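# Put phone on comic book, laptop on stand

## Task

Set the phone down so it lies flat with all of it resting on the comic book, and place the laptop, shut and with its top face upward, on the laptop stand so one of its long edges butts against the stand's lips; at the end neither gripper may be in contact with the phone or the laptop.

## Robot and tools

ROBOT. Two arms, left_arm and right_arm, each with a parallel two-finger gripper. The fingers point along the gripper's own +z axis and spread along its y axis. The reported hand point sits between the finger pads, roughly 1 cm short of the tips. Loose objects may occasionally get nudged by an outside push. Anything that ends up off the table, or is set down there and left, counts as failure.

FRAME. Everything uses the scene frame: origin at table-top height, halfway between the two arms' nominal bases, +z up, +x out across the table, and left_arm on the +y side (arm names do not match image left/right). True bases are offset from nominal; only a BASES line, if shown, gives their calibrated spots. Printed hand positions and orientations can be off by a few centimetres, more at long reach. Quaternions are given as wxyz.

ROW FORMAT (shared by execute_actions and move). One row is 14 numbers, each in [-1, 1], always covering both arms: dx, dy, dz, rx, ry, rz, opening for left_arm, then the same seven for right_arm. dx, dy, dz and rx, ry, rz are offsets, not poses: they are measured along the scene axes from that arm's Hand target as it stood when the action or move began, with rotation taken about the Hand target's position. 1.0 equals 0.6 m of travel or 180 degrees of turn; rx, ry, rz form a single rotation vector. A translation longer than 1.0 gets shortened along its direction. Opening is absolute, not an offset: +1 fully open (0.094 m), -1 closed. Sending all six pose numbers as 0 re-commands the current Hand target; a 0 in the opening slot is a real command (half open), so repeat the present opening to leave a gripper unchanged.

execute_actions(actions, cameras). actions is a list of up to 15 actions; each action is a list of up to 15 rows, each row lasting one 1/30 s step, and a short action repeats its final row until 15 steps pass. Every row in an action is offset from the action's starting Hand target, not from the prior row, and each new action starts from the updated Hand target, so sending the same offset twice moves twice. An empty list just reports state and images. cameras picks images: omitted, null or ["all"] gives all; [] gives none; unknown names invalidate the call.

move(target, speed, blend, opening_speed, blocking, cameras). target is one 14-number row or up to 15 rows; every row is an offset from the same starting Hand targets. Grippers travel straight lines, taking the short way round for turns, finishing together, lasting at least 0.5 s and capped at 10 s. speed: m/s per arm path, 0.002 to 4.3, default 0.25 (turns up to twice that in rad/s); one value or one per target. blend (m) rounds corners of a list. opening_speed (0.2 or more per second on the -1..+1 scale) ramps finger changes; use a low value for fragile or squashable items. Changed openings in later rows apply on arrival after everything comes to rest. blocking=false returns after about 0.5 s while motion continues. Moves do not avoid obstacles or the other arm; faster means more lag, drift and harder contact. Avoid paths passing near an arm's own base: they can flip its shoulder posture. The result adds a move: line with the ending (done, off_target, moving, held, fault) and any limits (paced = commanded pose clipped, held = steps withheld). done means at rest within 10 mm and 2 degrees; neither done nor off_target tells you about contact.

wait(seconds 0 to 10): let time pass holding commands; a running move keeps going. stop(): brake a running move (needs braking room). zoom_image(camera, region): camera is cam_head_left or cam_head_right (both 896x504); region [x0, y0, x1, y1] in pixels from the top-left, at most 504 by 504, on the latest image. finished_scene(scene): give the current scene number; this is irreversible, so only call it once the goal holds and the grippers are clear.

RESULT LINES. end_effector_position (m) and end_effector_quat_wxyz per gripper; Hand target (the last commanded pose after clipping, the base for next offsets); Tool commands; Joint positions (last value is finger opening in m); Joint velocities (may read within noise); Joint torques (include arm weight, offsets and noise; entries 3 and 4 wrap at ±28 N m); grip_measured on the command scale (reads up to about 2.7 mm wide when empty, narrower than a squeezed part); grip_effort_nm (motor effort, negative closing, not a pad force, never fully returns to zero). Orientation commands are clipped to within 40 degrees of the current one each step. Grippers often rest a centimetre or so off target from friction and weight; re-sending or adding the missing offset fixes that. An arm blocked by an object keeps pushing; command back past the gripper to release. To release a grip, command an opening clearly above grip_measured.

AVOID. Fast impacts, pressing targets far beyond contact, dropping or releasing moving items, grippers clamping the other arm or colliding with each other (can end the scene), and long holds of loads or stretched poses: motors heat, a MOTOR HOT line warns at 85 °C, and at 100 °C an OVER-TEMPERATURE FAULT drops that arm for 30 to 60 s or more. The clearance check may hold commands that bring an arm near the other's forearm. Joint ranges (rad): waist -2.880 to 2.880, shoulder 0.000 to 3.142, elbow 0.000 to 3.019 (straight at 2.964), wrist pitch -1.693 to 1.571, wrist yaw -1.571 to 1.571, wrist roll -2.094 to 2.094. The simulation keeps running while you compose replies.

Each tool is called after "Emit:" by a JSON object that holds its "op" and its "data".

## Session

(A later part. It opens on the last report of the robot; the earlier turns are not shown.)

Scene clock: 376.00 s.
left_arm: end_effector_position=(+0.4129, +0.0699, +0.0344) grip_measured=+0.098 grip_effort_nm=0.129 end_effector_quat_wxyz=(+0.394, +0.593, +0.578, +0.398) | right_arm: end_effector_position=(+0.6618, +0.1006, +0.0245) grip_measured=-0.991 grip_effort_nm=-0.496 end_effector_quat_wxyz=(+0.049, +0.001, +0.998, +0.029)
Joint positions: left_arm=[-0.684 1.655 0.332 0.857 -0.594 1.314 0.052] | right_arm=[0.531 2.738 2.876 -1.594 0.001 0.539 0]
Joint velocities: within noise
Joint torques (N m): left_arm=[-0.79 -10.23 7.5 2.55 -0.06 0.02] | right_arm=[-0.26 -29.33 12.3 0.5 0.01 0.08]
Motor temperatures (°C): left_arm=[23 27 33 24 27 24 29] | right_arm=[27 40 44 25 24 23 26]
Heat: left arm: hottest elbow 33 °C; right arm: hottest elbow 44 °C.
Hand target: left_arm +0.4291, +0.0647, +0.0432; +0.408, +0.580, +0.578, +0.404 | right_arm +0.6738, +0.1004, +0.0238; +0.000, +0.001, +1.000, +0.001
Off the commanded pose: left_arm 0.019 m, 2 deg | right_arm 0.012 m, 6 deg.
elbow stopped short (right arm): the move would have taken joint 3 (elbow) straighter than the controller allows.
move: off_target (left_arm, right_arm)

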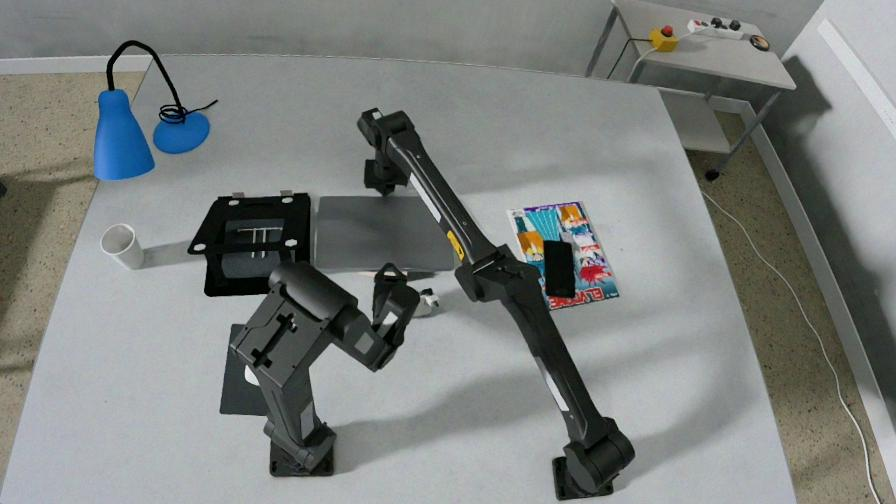

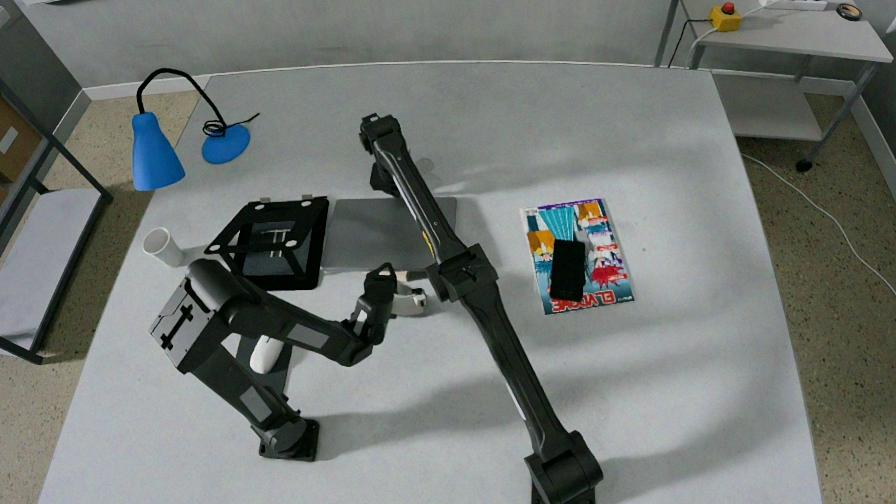

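Emit:
{"op": "move", "data": {"target": [0.06,-0.005,0,0,0,0,0.1,0,0,0,0,0,0,-1], "speed": 0.05}}

Emit:
{"op": "zoom_image", "data": {"camera": "cam_head_left", "region": [300, 170, 480, 350]}}

Emit:
{"op": "zoom_image", "data": {"camera": "cam_head_right", "region": [300, 170, 480, 350]}}

Scene clock: 379.83 s.
left_arm: end_effector_position=(+0.4349, +0.0661, +0.0345) grip_measured=+0.098 grip_effort_nm=0.125 end_effector_quat_wxyz=(+0.399, +0.596, +0.575, +0.394) | right_arm: end_effector_position=(+0.6620, +0.1007, +0.0245) grip_measured=-0.991 grip_effort_nm=-0.491 end_effector_quat_wxyz=(+0.050, +0.001, +0.998, +0.029)
Joint positions: left_arm=[-0.642 1.684 0.379 0.857 -0.541 1.339 0.052] | right_arm=[0.531 2.738 2.876 -1.593 0.001 0.538 0]
Joint velocities: within noise
Joint torques (N m): left_arm=[1.03 -8.88 10.74 1.44 -0.07 0.02] | right_arm=[-0.26 -29.86 12.31 0.46 0 0.09]
Motor temperatures (°C): left_arm=[23 27 33 24 27 24 28] | right_arm=[27 39 44 25 24 23 26]
Heat: left arm: hottest elbow 33 °C; right arm: hottest elbow 44 °C.
Hand target: left_arm +0.4650, +0.0617, +0.0432; +0.407, +0.580, +0.578, +0.404 | right_arm +0.6738, +0.1005, +0.0238; +0.000, +0.001, +1.000, +0.001
Off the commanded pose: left_arm 0.032 m, 2 deg | right_arm 0.012 m, 7 deg.
elbow stopped short (right arm): the move would have taken joint 3 (elbow) straighter than the controller allows.
move: off_target (left_arm, right_arm)

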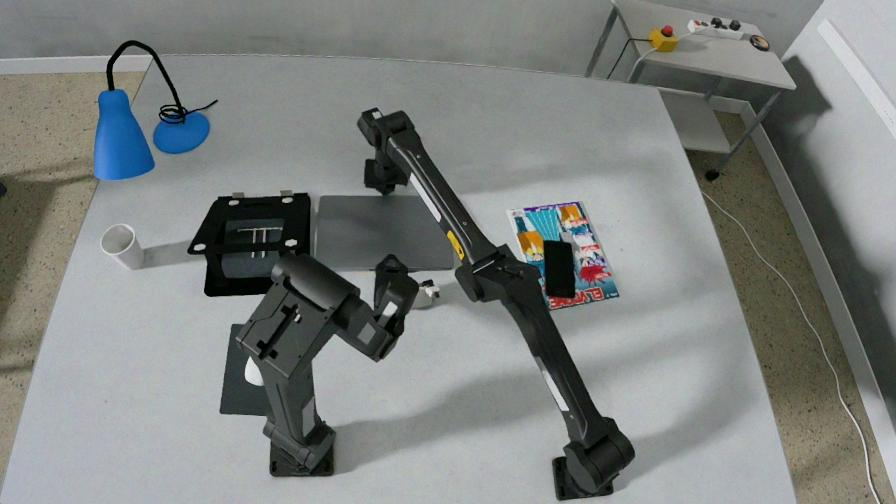

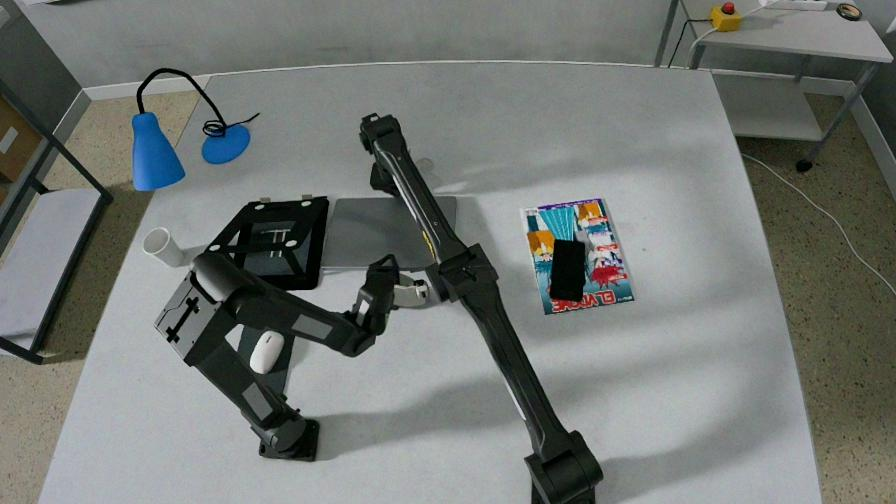

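Scaled by 2.800.

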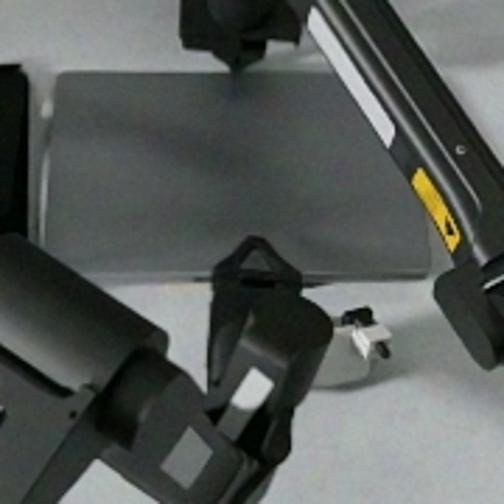

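Scaled by 2.800.

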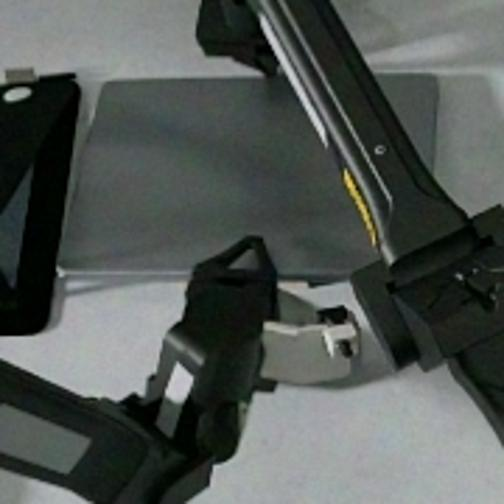

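Emit:
{"op": "move", "data": {"target": [0,0,0,0,0,0,-1,0,0,0,0,0,0,-1], "opening_speed": 0.3}}

Emit:
{"op": "zoom_image", "data": {"camera": "cam_head_left", "region": [300, 170, 480, 350]}}

Scene clock: 385.90 s.
left_arm: end_effector_position=(+0.4404, +0.0649, +0.0380) grip_measured=-0.589 grip_effort_nm=-1.009 end_effector_quat_wxyz=(+0.404, +0.589, +0.577, +0.396) | right_arm: end_effector_position=(+0.6637, +0.1013, +0.0247) grip_measured=-0.991 grip_effort_nm=-0.496 end_effector_quat_wxyz=(+0.053, +0.001, +0.998, +0.031)
Joint positions: left_arm=[-0.638 1.687 0.392 0.86 -0.545 1.335 0.019] | right_arm=[0.531 2.738 2.876 -1.586 0.001 0.538 0]
Joint velocities: within noise
Joint torques (N m): left_arm=[0.56 -9.99 9.84 1.48 0.14 0.13] | right_arm=[-0.15 -29.33 12.37 0.27 -0.01 0.1]
Motor temperatures (°C): left_arm=[23 27 33 24 27 24 29] | right_arm=[27 39 45 25 24 23 26]
Heat: left arm: hottest elbow 33 °C; right arm: hottest elbow 45 °C.
Hand target: left_arm +0.4651, +0.0618, +0.0432; +0.407, +0.580, +0.578, +0.404 | right_arm +0.6737, +0.1007, +0.0238; +0.001, +0.001, +1.000, +0.001
Off the commanded pose: left_arm 0.025 m, 1 deg | right_arm 0.010 m, 7 deg.
elbow stopped short (right arm): the move would have taken joint 3 (elbow) straighter than the controller allows.
move: off_target (left_arm, right_arm)

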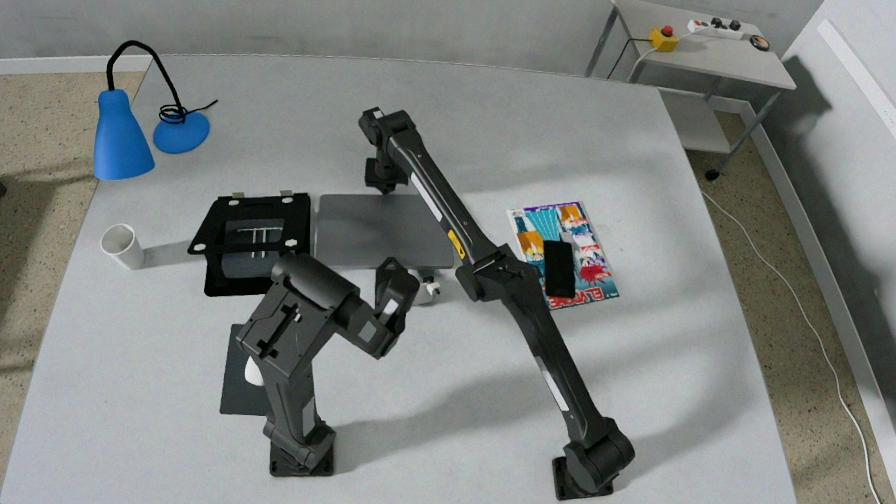

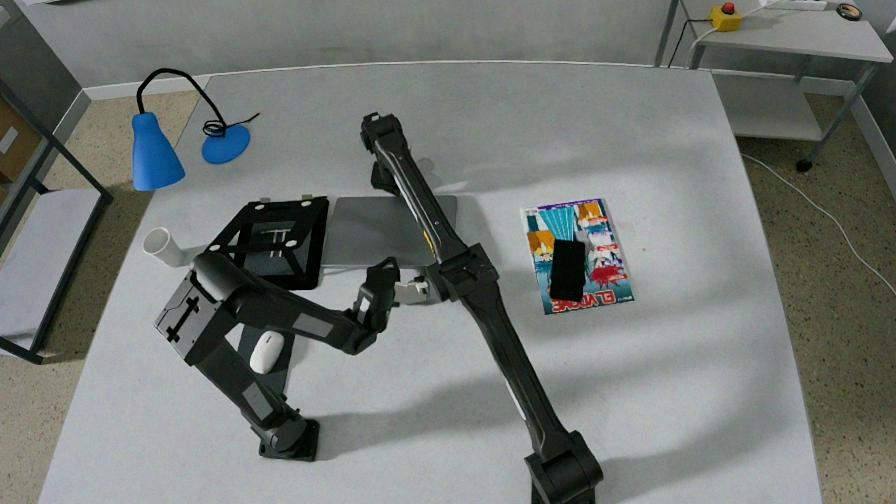

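Scaled by 2.800.

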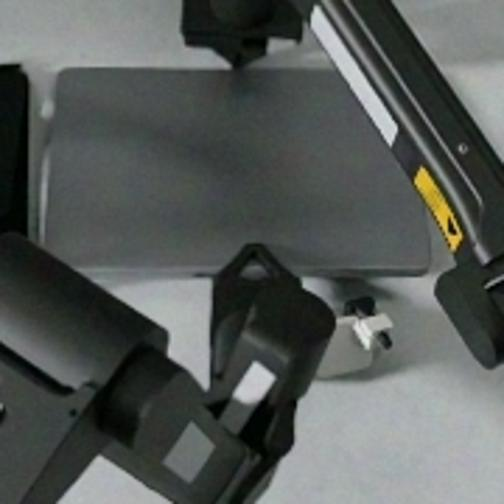

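Emit:
{"op": "move", "data": {"target": [[0,0,0,0,0,0,-1,0.0,-0.01,0.35,0,0,0,-1],[0,0,0.0,0,0,0,-1,-0.4,-0.65,0.35,0,0,0,-1]], "speed": 0.25}}

Emit:
{"op": "move", "data": {"target": [-0.03,0,0.35,0,0,0,-1,0,0,0,0,0,0,-1], "speed": 0.1}}

Emit:
{"op": "zoom_image", "data": {"camera": "cam_head_left", "region": [180, 130, 500, 350]}}

Emit:
{"op": "zoom_image", "data": {"camera": "cam_head_right", "region": [180, 130, 500, 350]}}

Scene clock: 393.80 s.
left_arm: end_effector_position=(+0.4411, +0.0650, +0.0383) grip_measured=-0.590 grip_effort_nm=-1.004 end_effector_quat_wxyz=(+0.404, +0.589, +0.577, +0.396) | right_arm: end_effector_position=(+0.4360, -0.2873, +0.2332) grip_measured=-0.991 grip_effort_nm=-0.491 end_effector_quat_wxyz=(-0.005, +0.003, +1.000, -0.001)
Joint positions: left_arm=[-0.636 1.687 0.393 0.86 -0.543 1.335 0.019] | right_arm=[0.044 1.564 1.484 -1.501 0.001 0.054 0]
Joint velocities: within noise
Joint torques (N m): left_arm=[0.85 -9.29 9.77 1.47 0.03 0.09] | right_arm=[0.15 -17.49 7.35 0.49 -0.03 0.12]
Motor temperatures (°C): left_arm=[23 27 33 24 27 24 29] | right_arm=[27 39 45 25 24 23 26]
Heat: left arm: hottest elbow 33 °C; right arm: hottest elbow 45 °C.
Hand target: left_arm +0.4651, +0.0618, +0.0432; +0.407, +0.580, +0.578, +0.404 | right_arm +0.4338, -0.2895, +0.2338; +0.000, +0.001, +1.000, +0.000
Off the commanded pose: left_arm 0.025 m, 1 deg | right_arm 0.003 m, 1 deg.
elbow stopped short (right arm): the move would have taken joint 3 (elbow) straighter than the controller allows.
move: off_target (left_arm)

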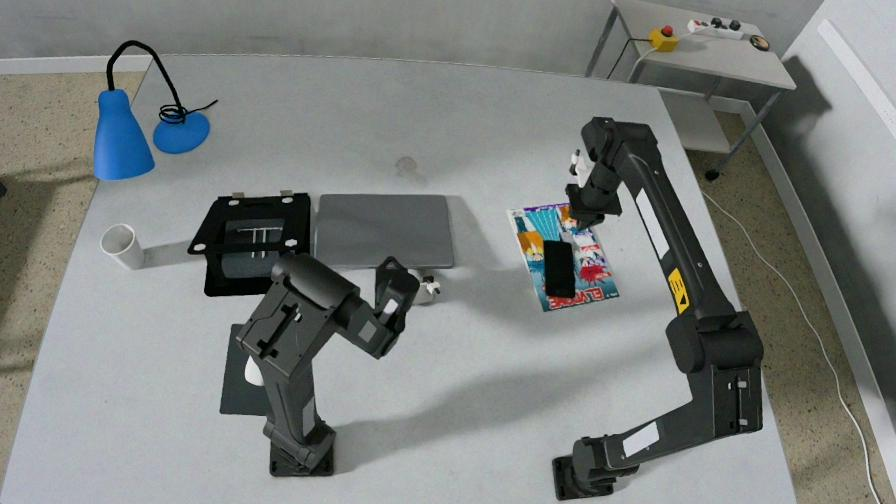

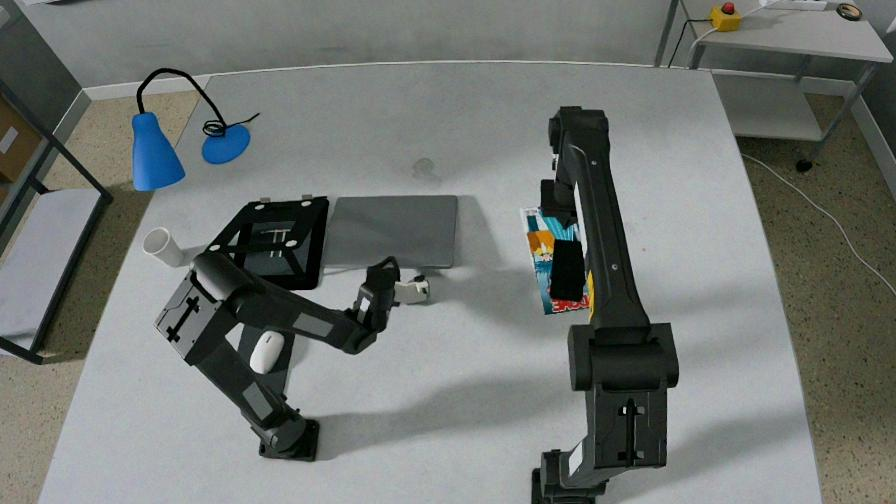

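Scene clock: 396.67 s.
left_arm: end_effector_position=(+0.3953, +0.1003, +0.1347) grip_measured=-0.637 grip_effort_nm=-1.009 end_effector_quat_wxyz=(+0.304, +0.642, +0.600, +0.369) | right_arm: end_effector_position=(+0.4360, -0.2872, +0.2332) grip_measured=-0.991 grip_effort_nm=-0.491 end_effector_quat_wxyz=(-0.005, +0.002, +1.000, -0.001)
Joint positions: left_arm=[-0.629 1.066 0.453 -0.075 -0.544 1.299 0.017] | right_arm=[0.044 1.564 1.484 -1.501 0.001 0.054 0]
Joint velocities: within noise
Joint torques (N m): left_arm=[-2.55 -13.16 24.51 2.78 -1.25 0.26] | right_arm=[0.15 -17.49 7.34 0.5 -0.03 0.08]
Motor temperatures (°C): left_arm=[23 28 34 24 27 24 29] | right_arm=[27 39 45 25 24 23 26]
Heat: left arm: hottest elbow 34 °C; right arm: hottest elbow 45 °C.
Hand target: left_arm +0.4471, +0.0619, +0.2533; +0.408, +0.580, +0.578, +0.404 | right_arm +0.4338, -0.2895, +0.2338; +0.000, +0.001, +1.000, +0.001
Off the commanded pose: left_arm 0.135 m, 15 deg | right_arm 0.003 m, 1 deg.
move: off_target (left_arm)

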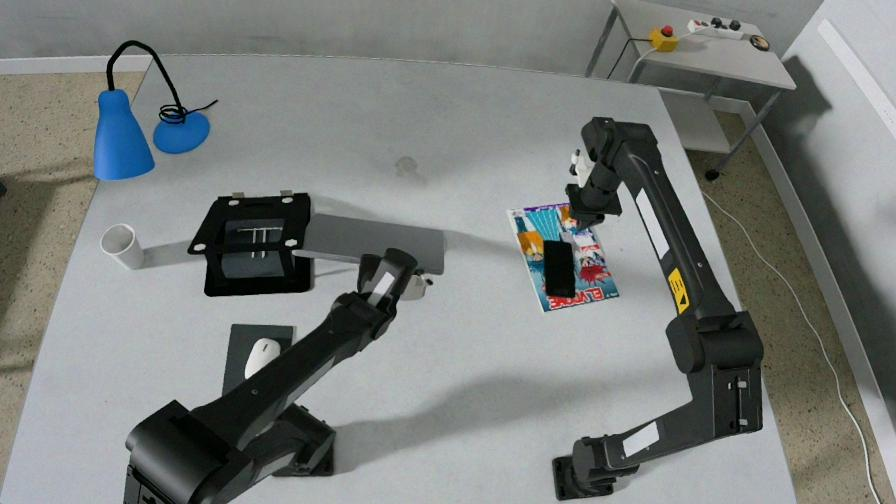

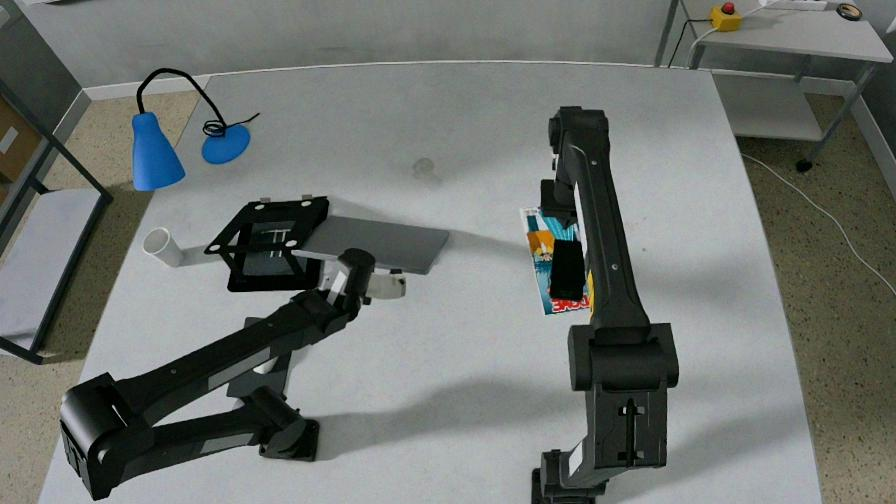

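Scaled by 1.575.

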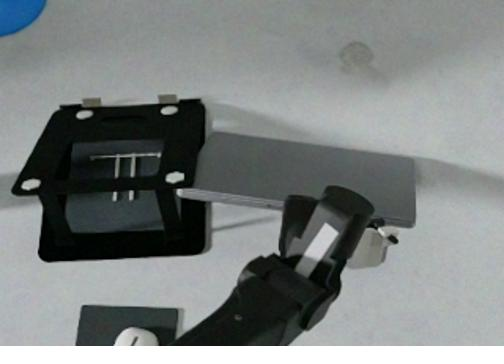

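Scaled by 1.575.

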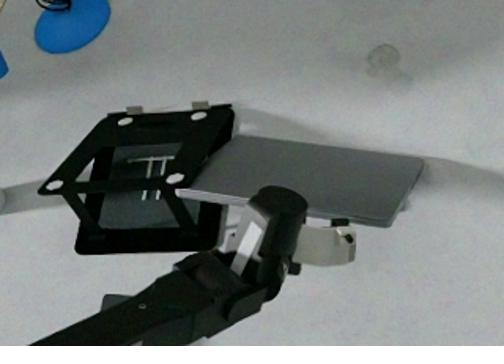

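Emit:
{"op": "zoom_image", "data": {"camera": "cam_head_left", "region": [260, 190, 360, 290]}}

Emit:
{"op": "zoom_image", "data": {"camera": "cam_head_right", "region": [260, 190, 360, 290]}}

Scaled by 5.040.

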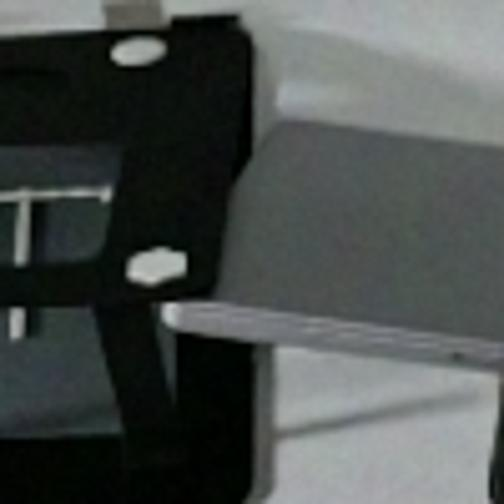

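Scaled by 5.040.

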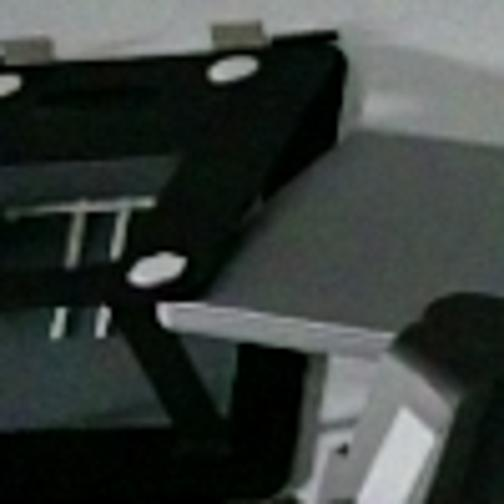

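Emit:
{"op": "move", "data": {"target": [[-0.06,0.03,-0.27,0,0,0,-1,0,0,0,0,0,0,-1],[-0.06,-0.15,-0.26,0,0,0,-1,0,0,0,0,0,0,-1]], "speed": 0.12}}

Emit:
{"op": "zoom_image", "data": {"camera": "cam_head_left", "region": [260, 150, 540, 350]}}

Emit:
{"op": "zoom_image", "data": {"camera": "cam_head_right", "region": [260, 150, 540, 350]}}

Scene clock: 407.30 s.
left_arm: end_effector_position=(+0.3944, +0.0145, +0.0734) grip_measured=-0.640 grip_effort_nm=-1.004 end_effector_quat_wxyz=(+0.377, +0.574, +0.598, +0.412) | right_arm: end_effector_position=(+0.4360, -0.2872, +0.2332) grip_measured=-0.991 grip_effort_nm=-0.491 end_effector_quat_wxyz=(-0.005, +0.002, +1.000, -0.001)
Joint positions: left_arm=[-0.889 1.509 0.449 0.469 -0.833 1.133 0.017] | right_arm=[0.044 1.564 1.484 -1.501 0.001 0.053 0]
Joint velocities: within noise
Joint torques (N m): left_arm=[-4.01 -10.58 14.2 1.18 0.4 0.35] | right_arm=[0.09 -17.55 7.31 0.51 -0.03 0.1]
Motor temperatures (°C): left_arm=[23 28 37 24 28 24 29] | right_arm=[27 40 43 25 24 23 26]
Heat: left arm: hottest elbow 37 °C; right arm: hottest elbow 43 °C.
Hand target: left_arm +0.4110, -0.0282, +0.0972; +0.408, +0.580, +0.578, +0.404 | right_arm +0.4338, -0.2895, +0.2338; +0.000, +0.001, +1.000, +0.001
Off the commanded pose: left_arm 0.052 m, 4 deg | right_arm 0.003 m, 1 deg.
move: off_target (left_arm)

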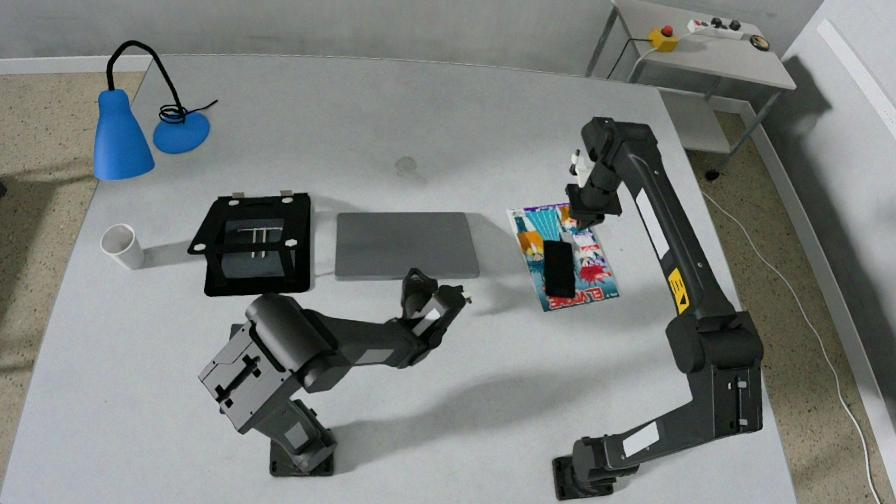

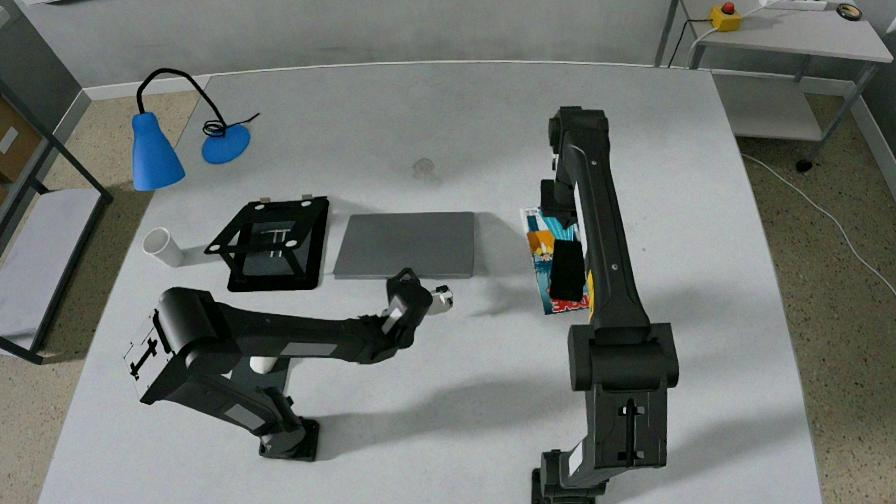

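Scaled by 1.800.

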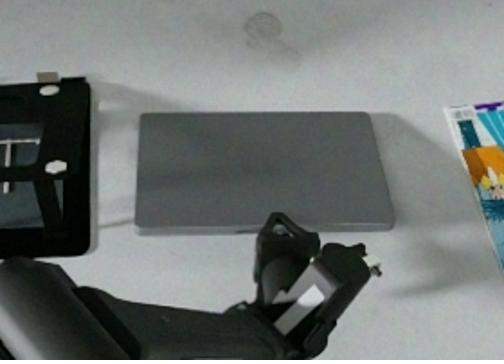

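Scaled by 1.800.

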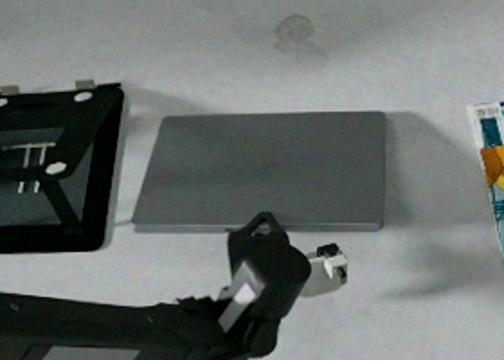

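Emit:
{"op": "move", "data": {"target": [-0.05,0.05,0.4,0,0,0,-1,0,0,0,0,0,0,-1], "speed": 0.15}}

Emit:
{"op": "zoom_image", "data": {"camera": "cam_head_left", "region": [180, 130, 500, 350]}}

Emit:
{"op": "zoom_image", "data": {"camera": "cam_head_right", "region": [180, 130, 500, 350]}}

Scene clock: 418.63 s.
left_arm: end_effector_position=(+0.3413, +0.0478, +0.1955) grip_measured=-0.640 grip_effort_nm=-1.009 end_effector_quat_wxyz=(+0.273, +0.673, +0.562, +0.395) | right_arm: end_effector_position=(+0.4360, -0.2872, +0.2332) grip_measured=-0.991 grip_effort_nm=-0.496 end_effector_quat_wxyz=(-0.005, +0.002, +1.000, -0.001)
Joint positions: left_arm=[-0.923 0.962 0.598 -0.493 -0.778 1.16 0.017] | right_arm=[0.044 1.564 1.484 -1.501 0.001 0.053 0]
Joint velocities: within noise
Joint torques (N m): left_arm=[-1.9 -12.63 -27.22 2.99 -2.18 -0.19] | right_arm=[0.09 -17.55 7.34 0.47 -0.03 0.09]
Motor temperatures (°C): left_arm=[23 28 39 24 28 24 29] | right_arm=[27 39 41 25 24 23 26]
Heat: left arm: hottest elbow 39 °C; right arm: hottest elbow 41 °C.
Hand target: left_arm +0.3811, +0.0018, +0.3373; +0.408, +0.580, +0.578, +0.404 | right_arm +0.4338, -0.2895, +0.2338; +0.000, +0.001, +1.000, +0.001
Off the commanded pose: left_arm 0.154 m, 19 deg | right_arm 0.003 m, 1 deg.
move: off_target (left_arm)

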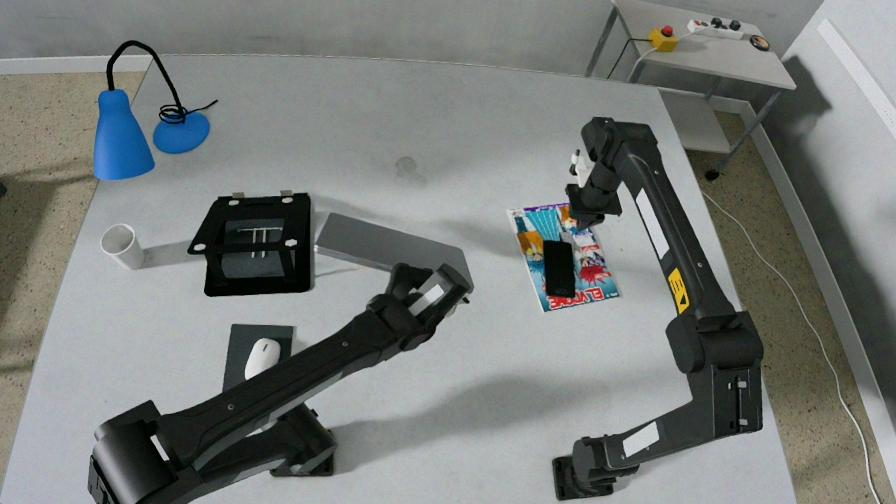

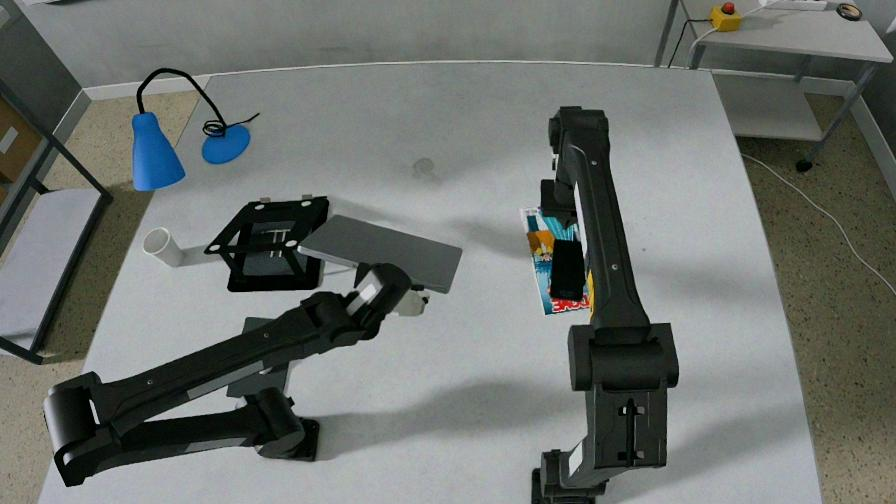

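Scaled by 1.575.

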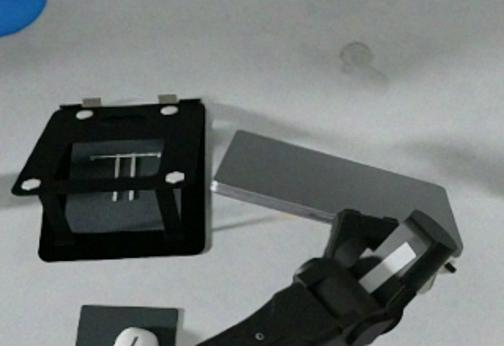

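Scaled by 1.575.

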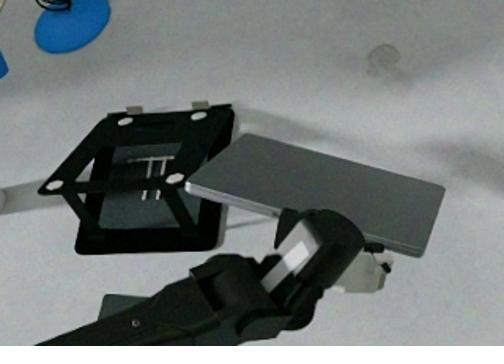

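Emit:
{"op": "move", "data": {"target": [0,0,0.2,-0.06,-0.045,0,-1,0,0,0,0,0,0,-1], "speed": 0.15}}

Emit:
{"op": "zoom_image", "data": {"camera": "cam_head_left", "region": [180, 130, 500, 350]}}

Emit:
{"op": "zoom_image", "data": {"camera": "cam_head_right", "region": [180, 130, 500, 350]}}

Scene clock: 432.83 s.
left_arm: end_effector_position=(+0.3515, +0.0341, +0.2950) grip_measured=-0.640 grip_effort_nm=-1.009 end_effector_quat_wxyz=(+0.358, +0.621, +0.576, +0.394) | right_arm: end_effector_position=(+0.4360, -0.2872, +0.2332) grip_measured=-0.991 grip_effort_nm=-0.486 end_effector_quat_wxyz=(-0.005, +0.002, +1.000, -0.001)
Joint positions: left_arm=[-0.929 0.873 0.744 -0.535 -0.792 1.147 0.017] | right_arm=[0.044 1.564 1.484 -1.501 0.001 0.053 0]
Joint velocities: within noise
Joint torques (N m): left_arm=[-2.61 -11.16 -25.26 4.53 -1.78 -0.12] | right_arm=[-0.03 -17.44 7.31 0.5 -0.03 0.09]
Motor temperatures (°C): left_arm=[23 28 43 24 32 24 30] | right_arm=[27 39 40 25 24 23 26]
Heat: left arm: hottest elbow 43 °C; right arm: hottest elbow 40 °C.
Hand target: left_arm +0.3810, +0.0018, +0.4574; +0.500, +0.509, +0.583, +0.388 | right_arm +0.4338, -0.2895, +0.2338; +0.000, +0.001, +1.000, +0.001
Off the commanded pose: left_arm 0.168 m, 21 deg | right_arm 0.003 m, 1 deg.
move: off_target (left_arm)

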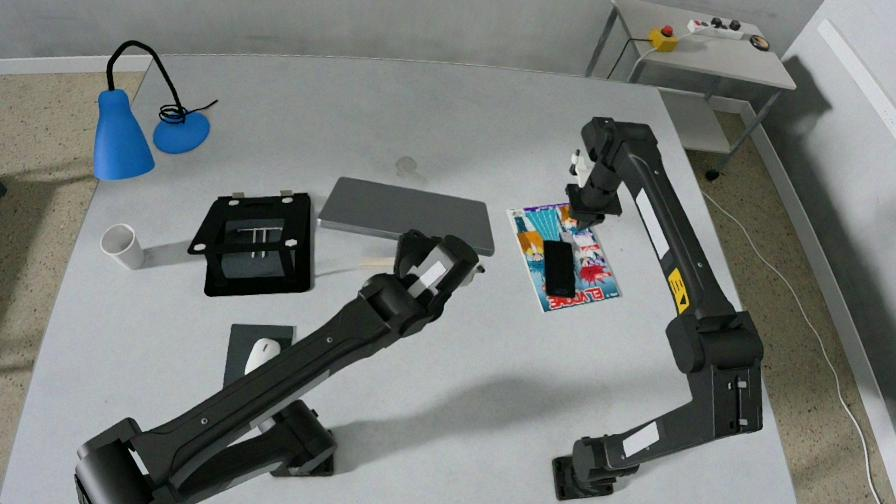

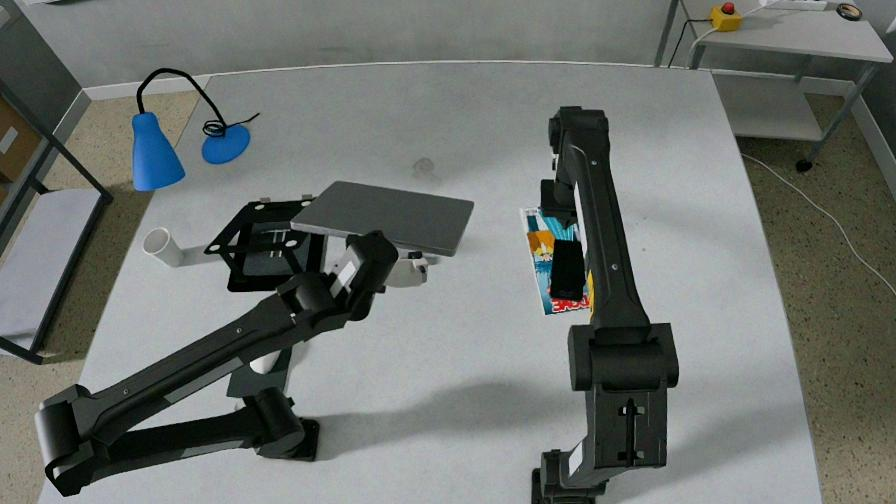

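Scaled by 1.575.

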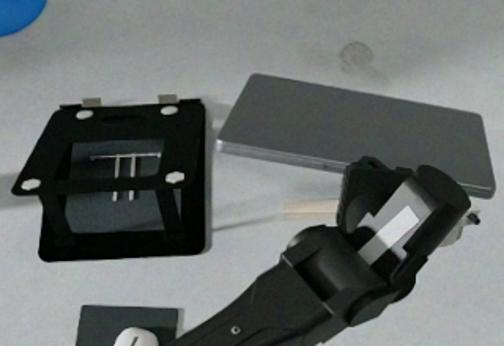

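Scaled by 1.575.

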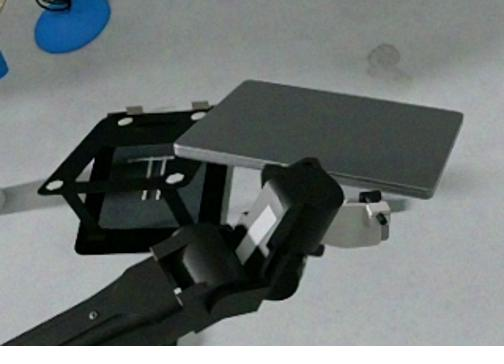

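Emit:
{"op": "move", "data": {"target": [0.03,0.66,0.02,0,0,0.04,-1,0,0,0,0,0,0,-1], "speed": 0.15}}

Emit:
{"op": "zoom_image", "data": {"camera": "cam_head_left", "region": [120, 130, 440, 350]}}

Emit:
{"op": "zoom_image", "data": {"camera": "cam_head_right", "region": [120, 130, 440, 350]}}

Scene clock: 441.30 s.
left_arm: end_effector_position=(+0.3675, +0.3788, +0.3098) grip_measured=-0.641 grip_effort_nm=-1.009 end_effector_quat_wxyz=(+0.417, +0.476, +0.722, +0.280) | right_arm: end_effector_position=(+0.4360, -0.2872, +0.2332) grip_measured=-0.991 grip_effort_nm=-0.486 end_effector_quat_wxyz=(-0.005, +0.002, +1.000, -0.001)
Joint positions: left_arm=[0.597 0.741 0.744 -0.613 0.528 1.513 0.017] | right_arm=[0.044 1.564 1.484 -1.501 0.001 0.053 0]
Joint velocities: within noise
Joint torques (N m): left_arm=[-0.15 -9.17 -27.43 6.13 1.21 -0.08] | right_arm=[0.09 -17.49 7.32 0.51 -0.03 0.09]
Motor temperatures (°C): left_arm=[23 28 45 24 32 24 30] | right_arm=[27 39 39 25 24 23 26]
Heat: left arm: hottest elbow 45 °C; right arm: hottest shoulder 39 °C.
Hand target: left_arm +0.3990, +0.3978, +0.4695; +0.475, +0.472, +0.614, +0.419 | right_arm +0.4338, -0.2895, +0.2338; +0.000, +0.001, +1.000, +0.001
Off the commanded pose: left_arm 0.164 m, 21 deg | right_arm 0.003 m, 1 deg.
move: off_target (left_arm)

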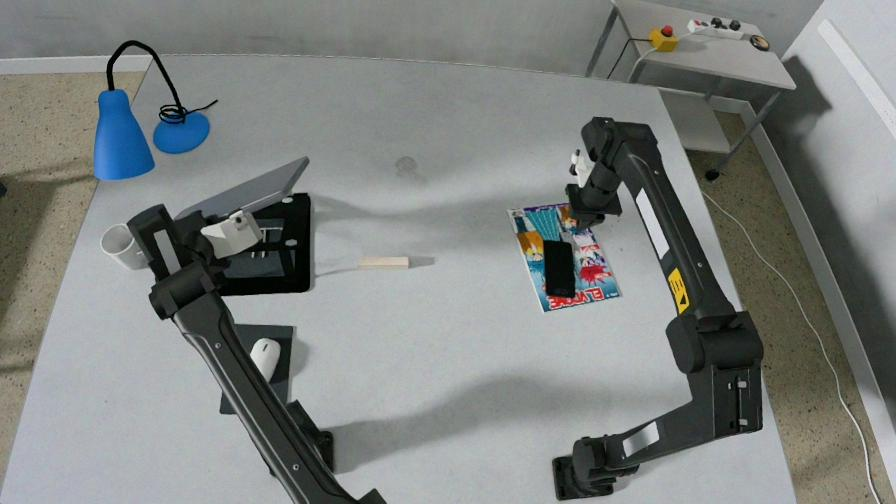

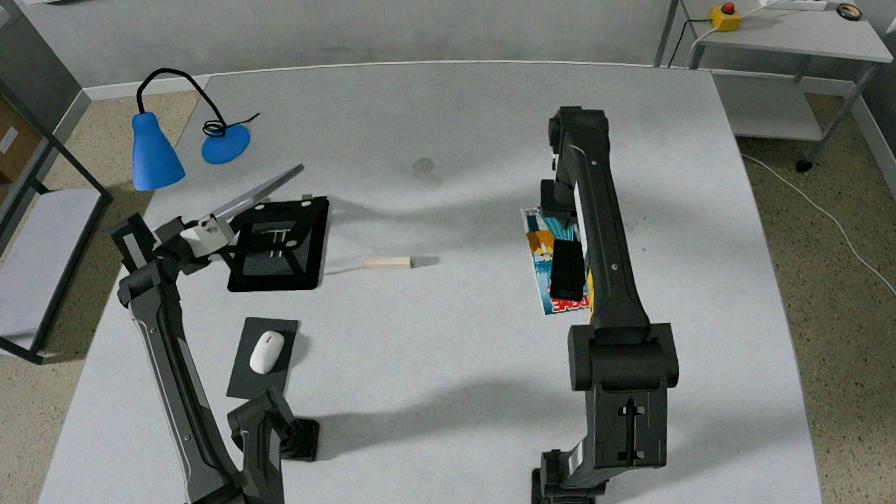

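Scaled by 1.575.

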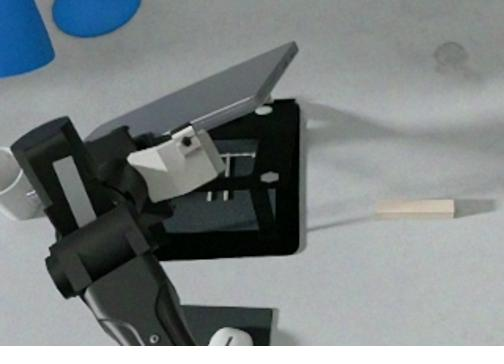

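Scaled by 1.575.

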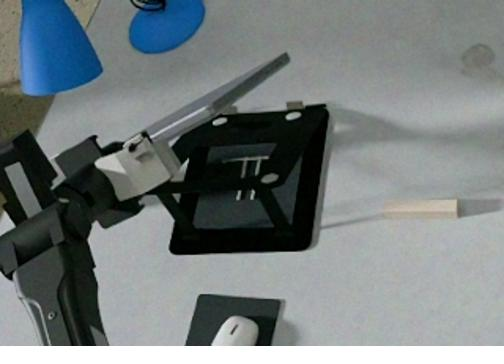

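Emit:
{"op": "move", "data": {"target": [0,-0.04,0.02,0.11,0,-0.066,-1,0,0,0,0,0,0,-1], "speed": 0.15}}

Emit:
{"op": "zoom_image", "data": {"camera": "cam_head_left", "region": [120, 130, 440, 350]}}

Emit:
{"op": "zoom_image", "data": {"camera": "cam_head_right", "region": [120, 130, 440, 350]}}

Scene clock: 451.50 s.
left_arm: end_effector_position=(+0.3703, +0.3591, +0.3160) grip_measured=-0.640 grip_effort_nm=-1.013 end_effector_quat_wxyz=(+0.403, +0.618, +0.589, +0.330) | right_arm: end_effector_position=(+0.4360, -0.2872, +0.2332) grip_measured=-0.991 grip_effort_nm=-0.496 end_effector_quat_wxyz=(-0.005, +0.002, +1.000, -0.001)
Joint positions: left_arm=[0.597 0.743 0.744 -0.613 0.651 1.897 0.017] | right_arm=[0.044 1.564 1.484 -1.501 0.001 0.053 0]
Joint velocities: within noise
Joint torques (N m): left_arm=[-0.67 -8.12 -25.17 4.19 1.57 0.06] | right_arm=[0.09 -17.49 7.3 0.5 -0.02 0.09]
Motor temperatures (°C): left_arm=[23 28 48 25 32 24 30] | right_arm=[27 39 38 25 24 23 26]
Heat: left arm: hottest elbow 48 °C; right arm: hottest shoulder 39 °C.
Hand target: left_arm +0.3990, +0.3738, +0.4815; +0.427, +0.607, +0.481, +0.467 | right_arm +0.4338, -0.2895, +0.2338; +0.000, +0.001, +1.000, +0.001
Off the commanded pose: left_arm 0.169 m, 20 deg | right_arm 0.003 m, 1 deg.
move: off_target (left_arm)

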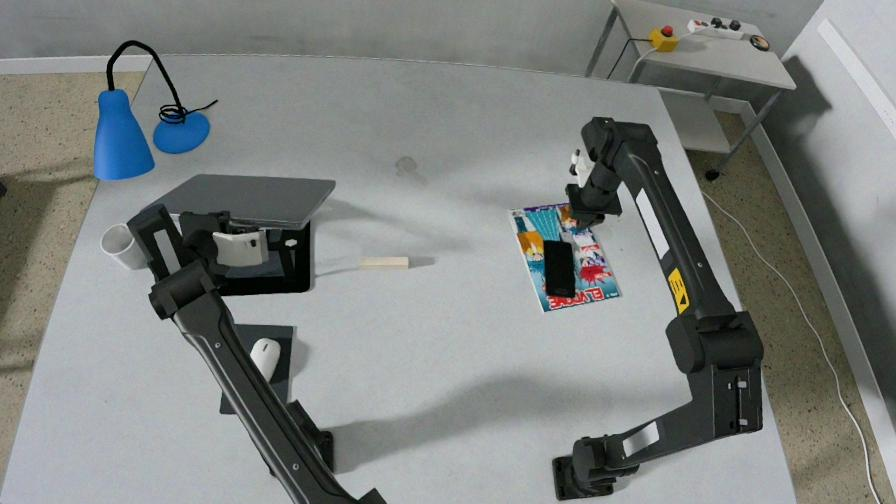

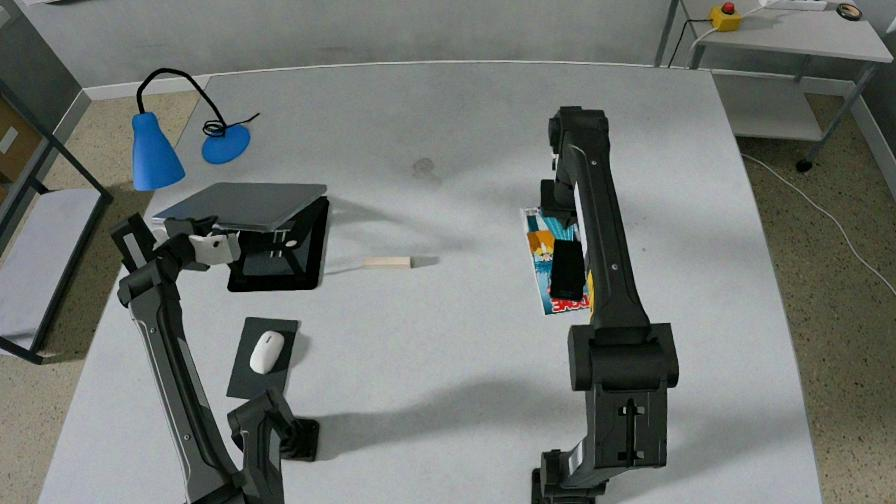

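Scaled by 1.575.

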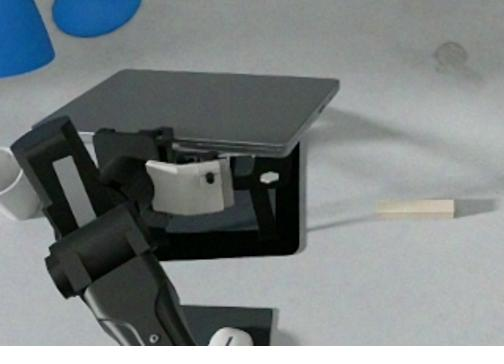

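Scaled by 1.575.

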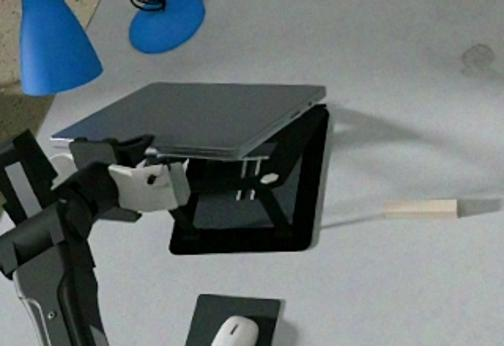

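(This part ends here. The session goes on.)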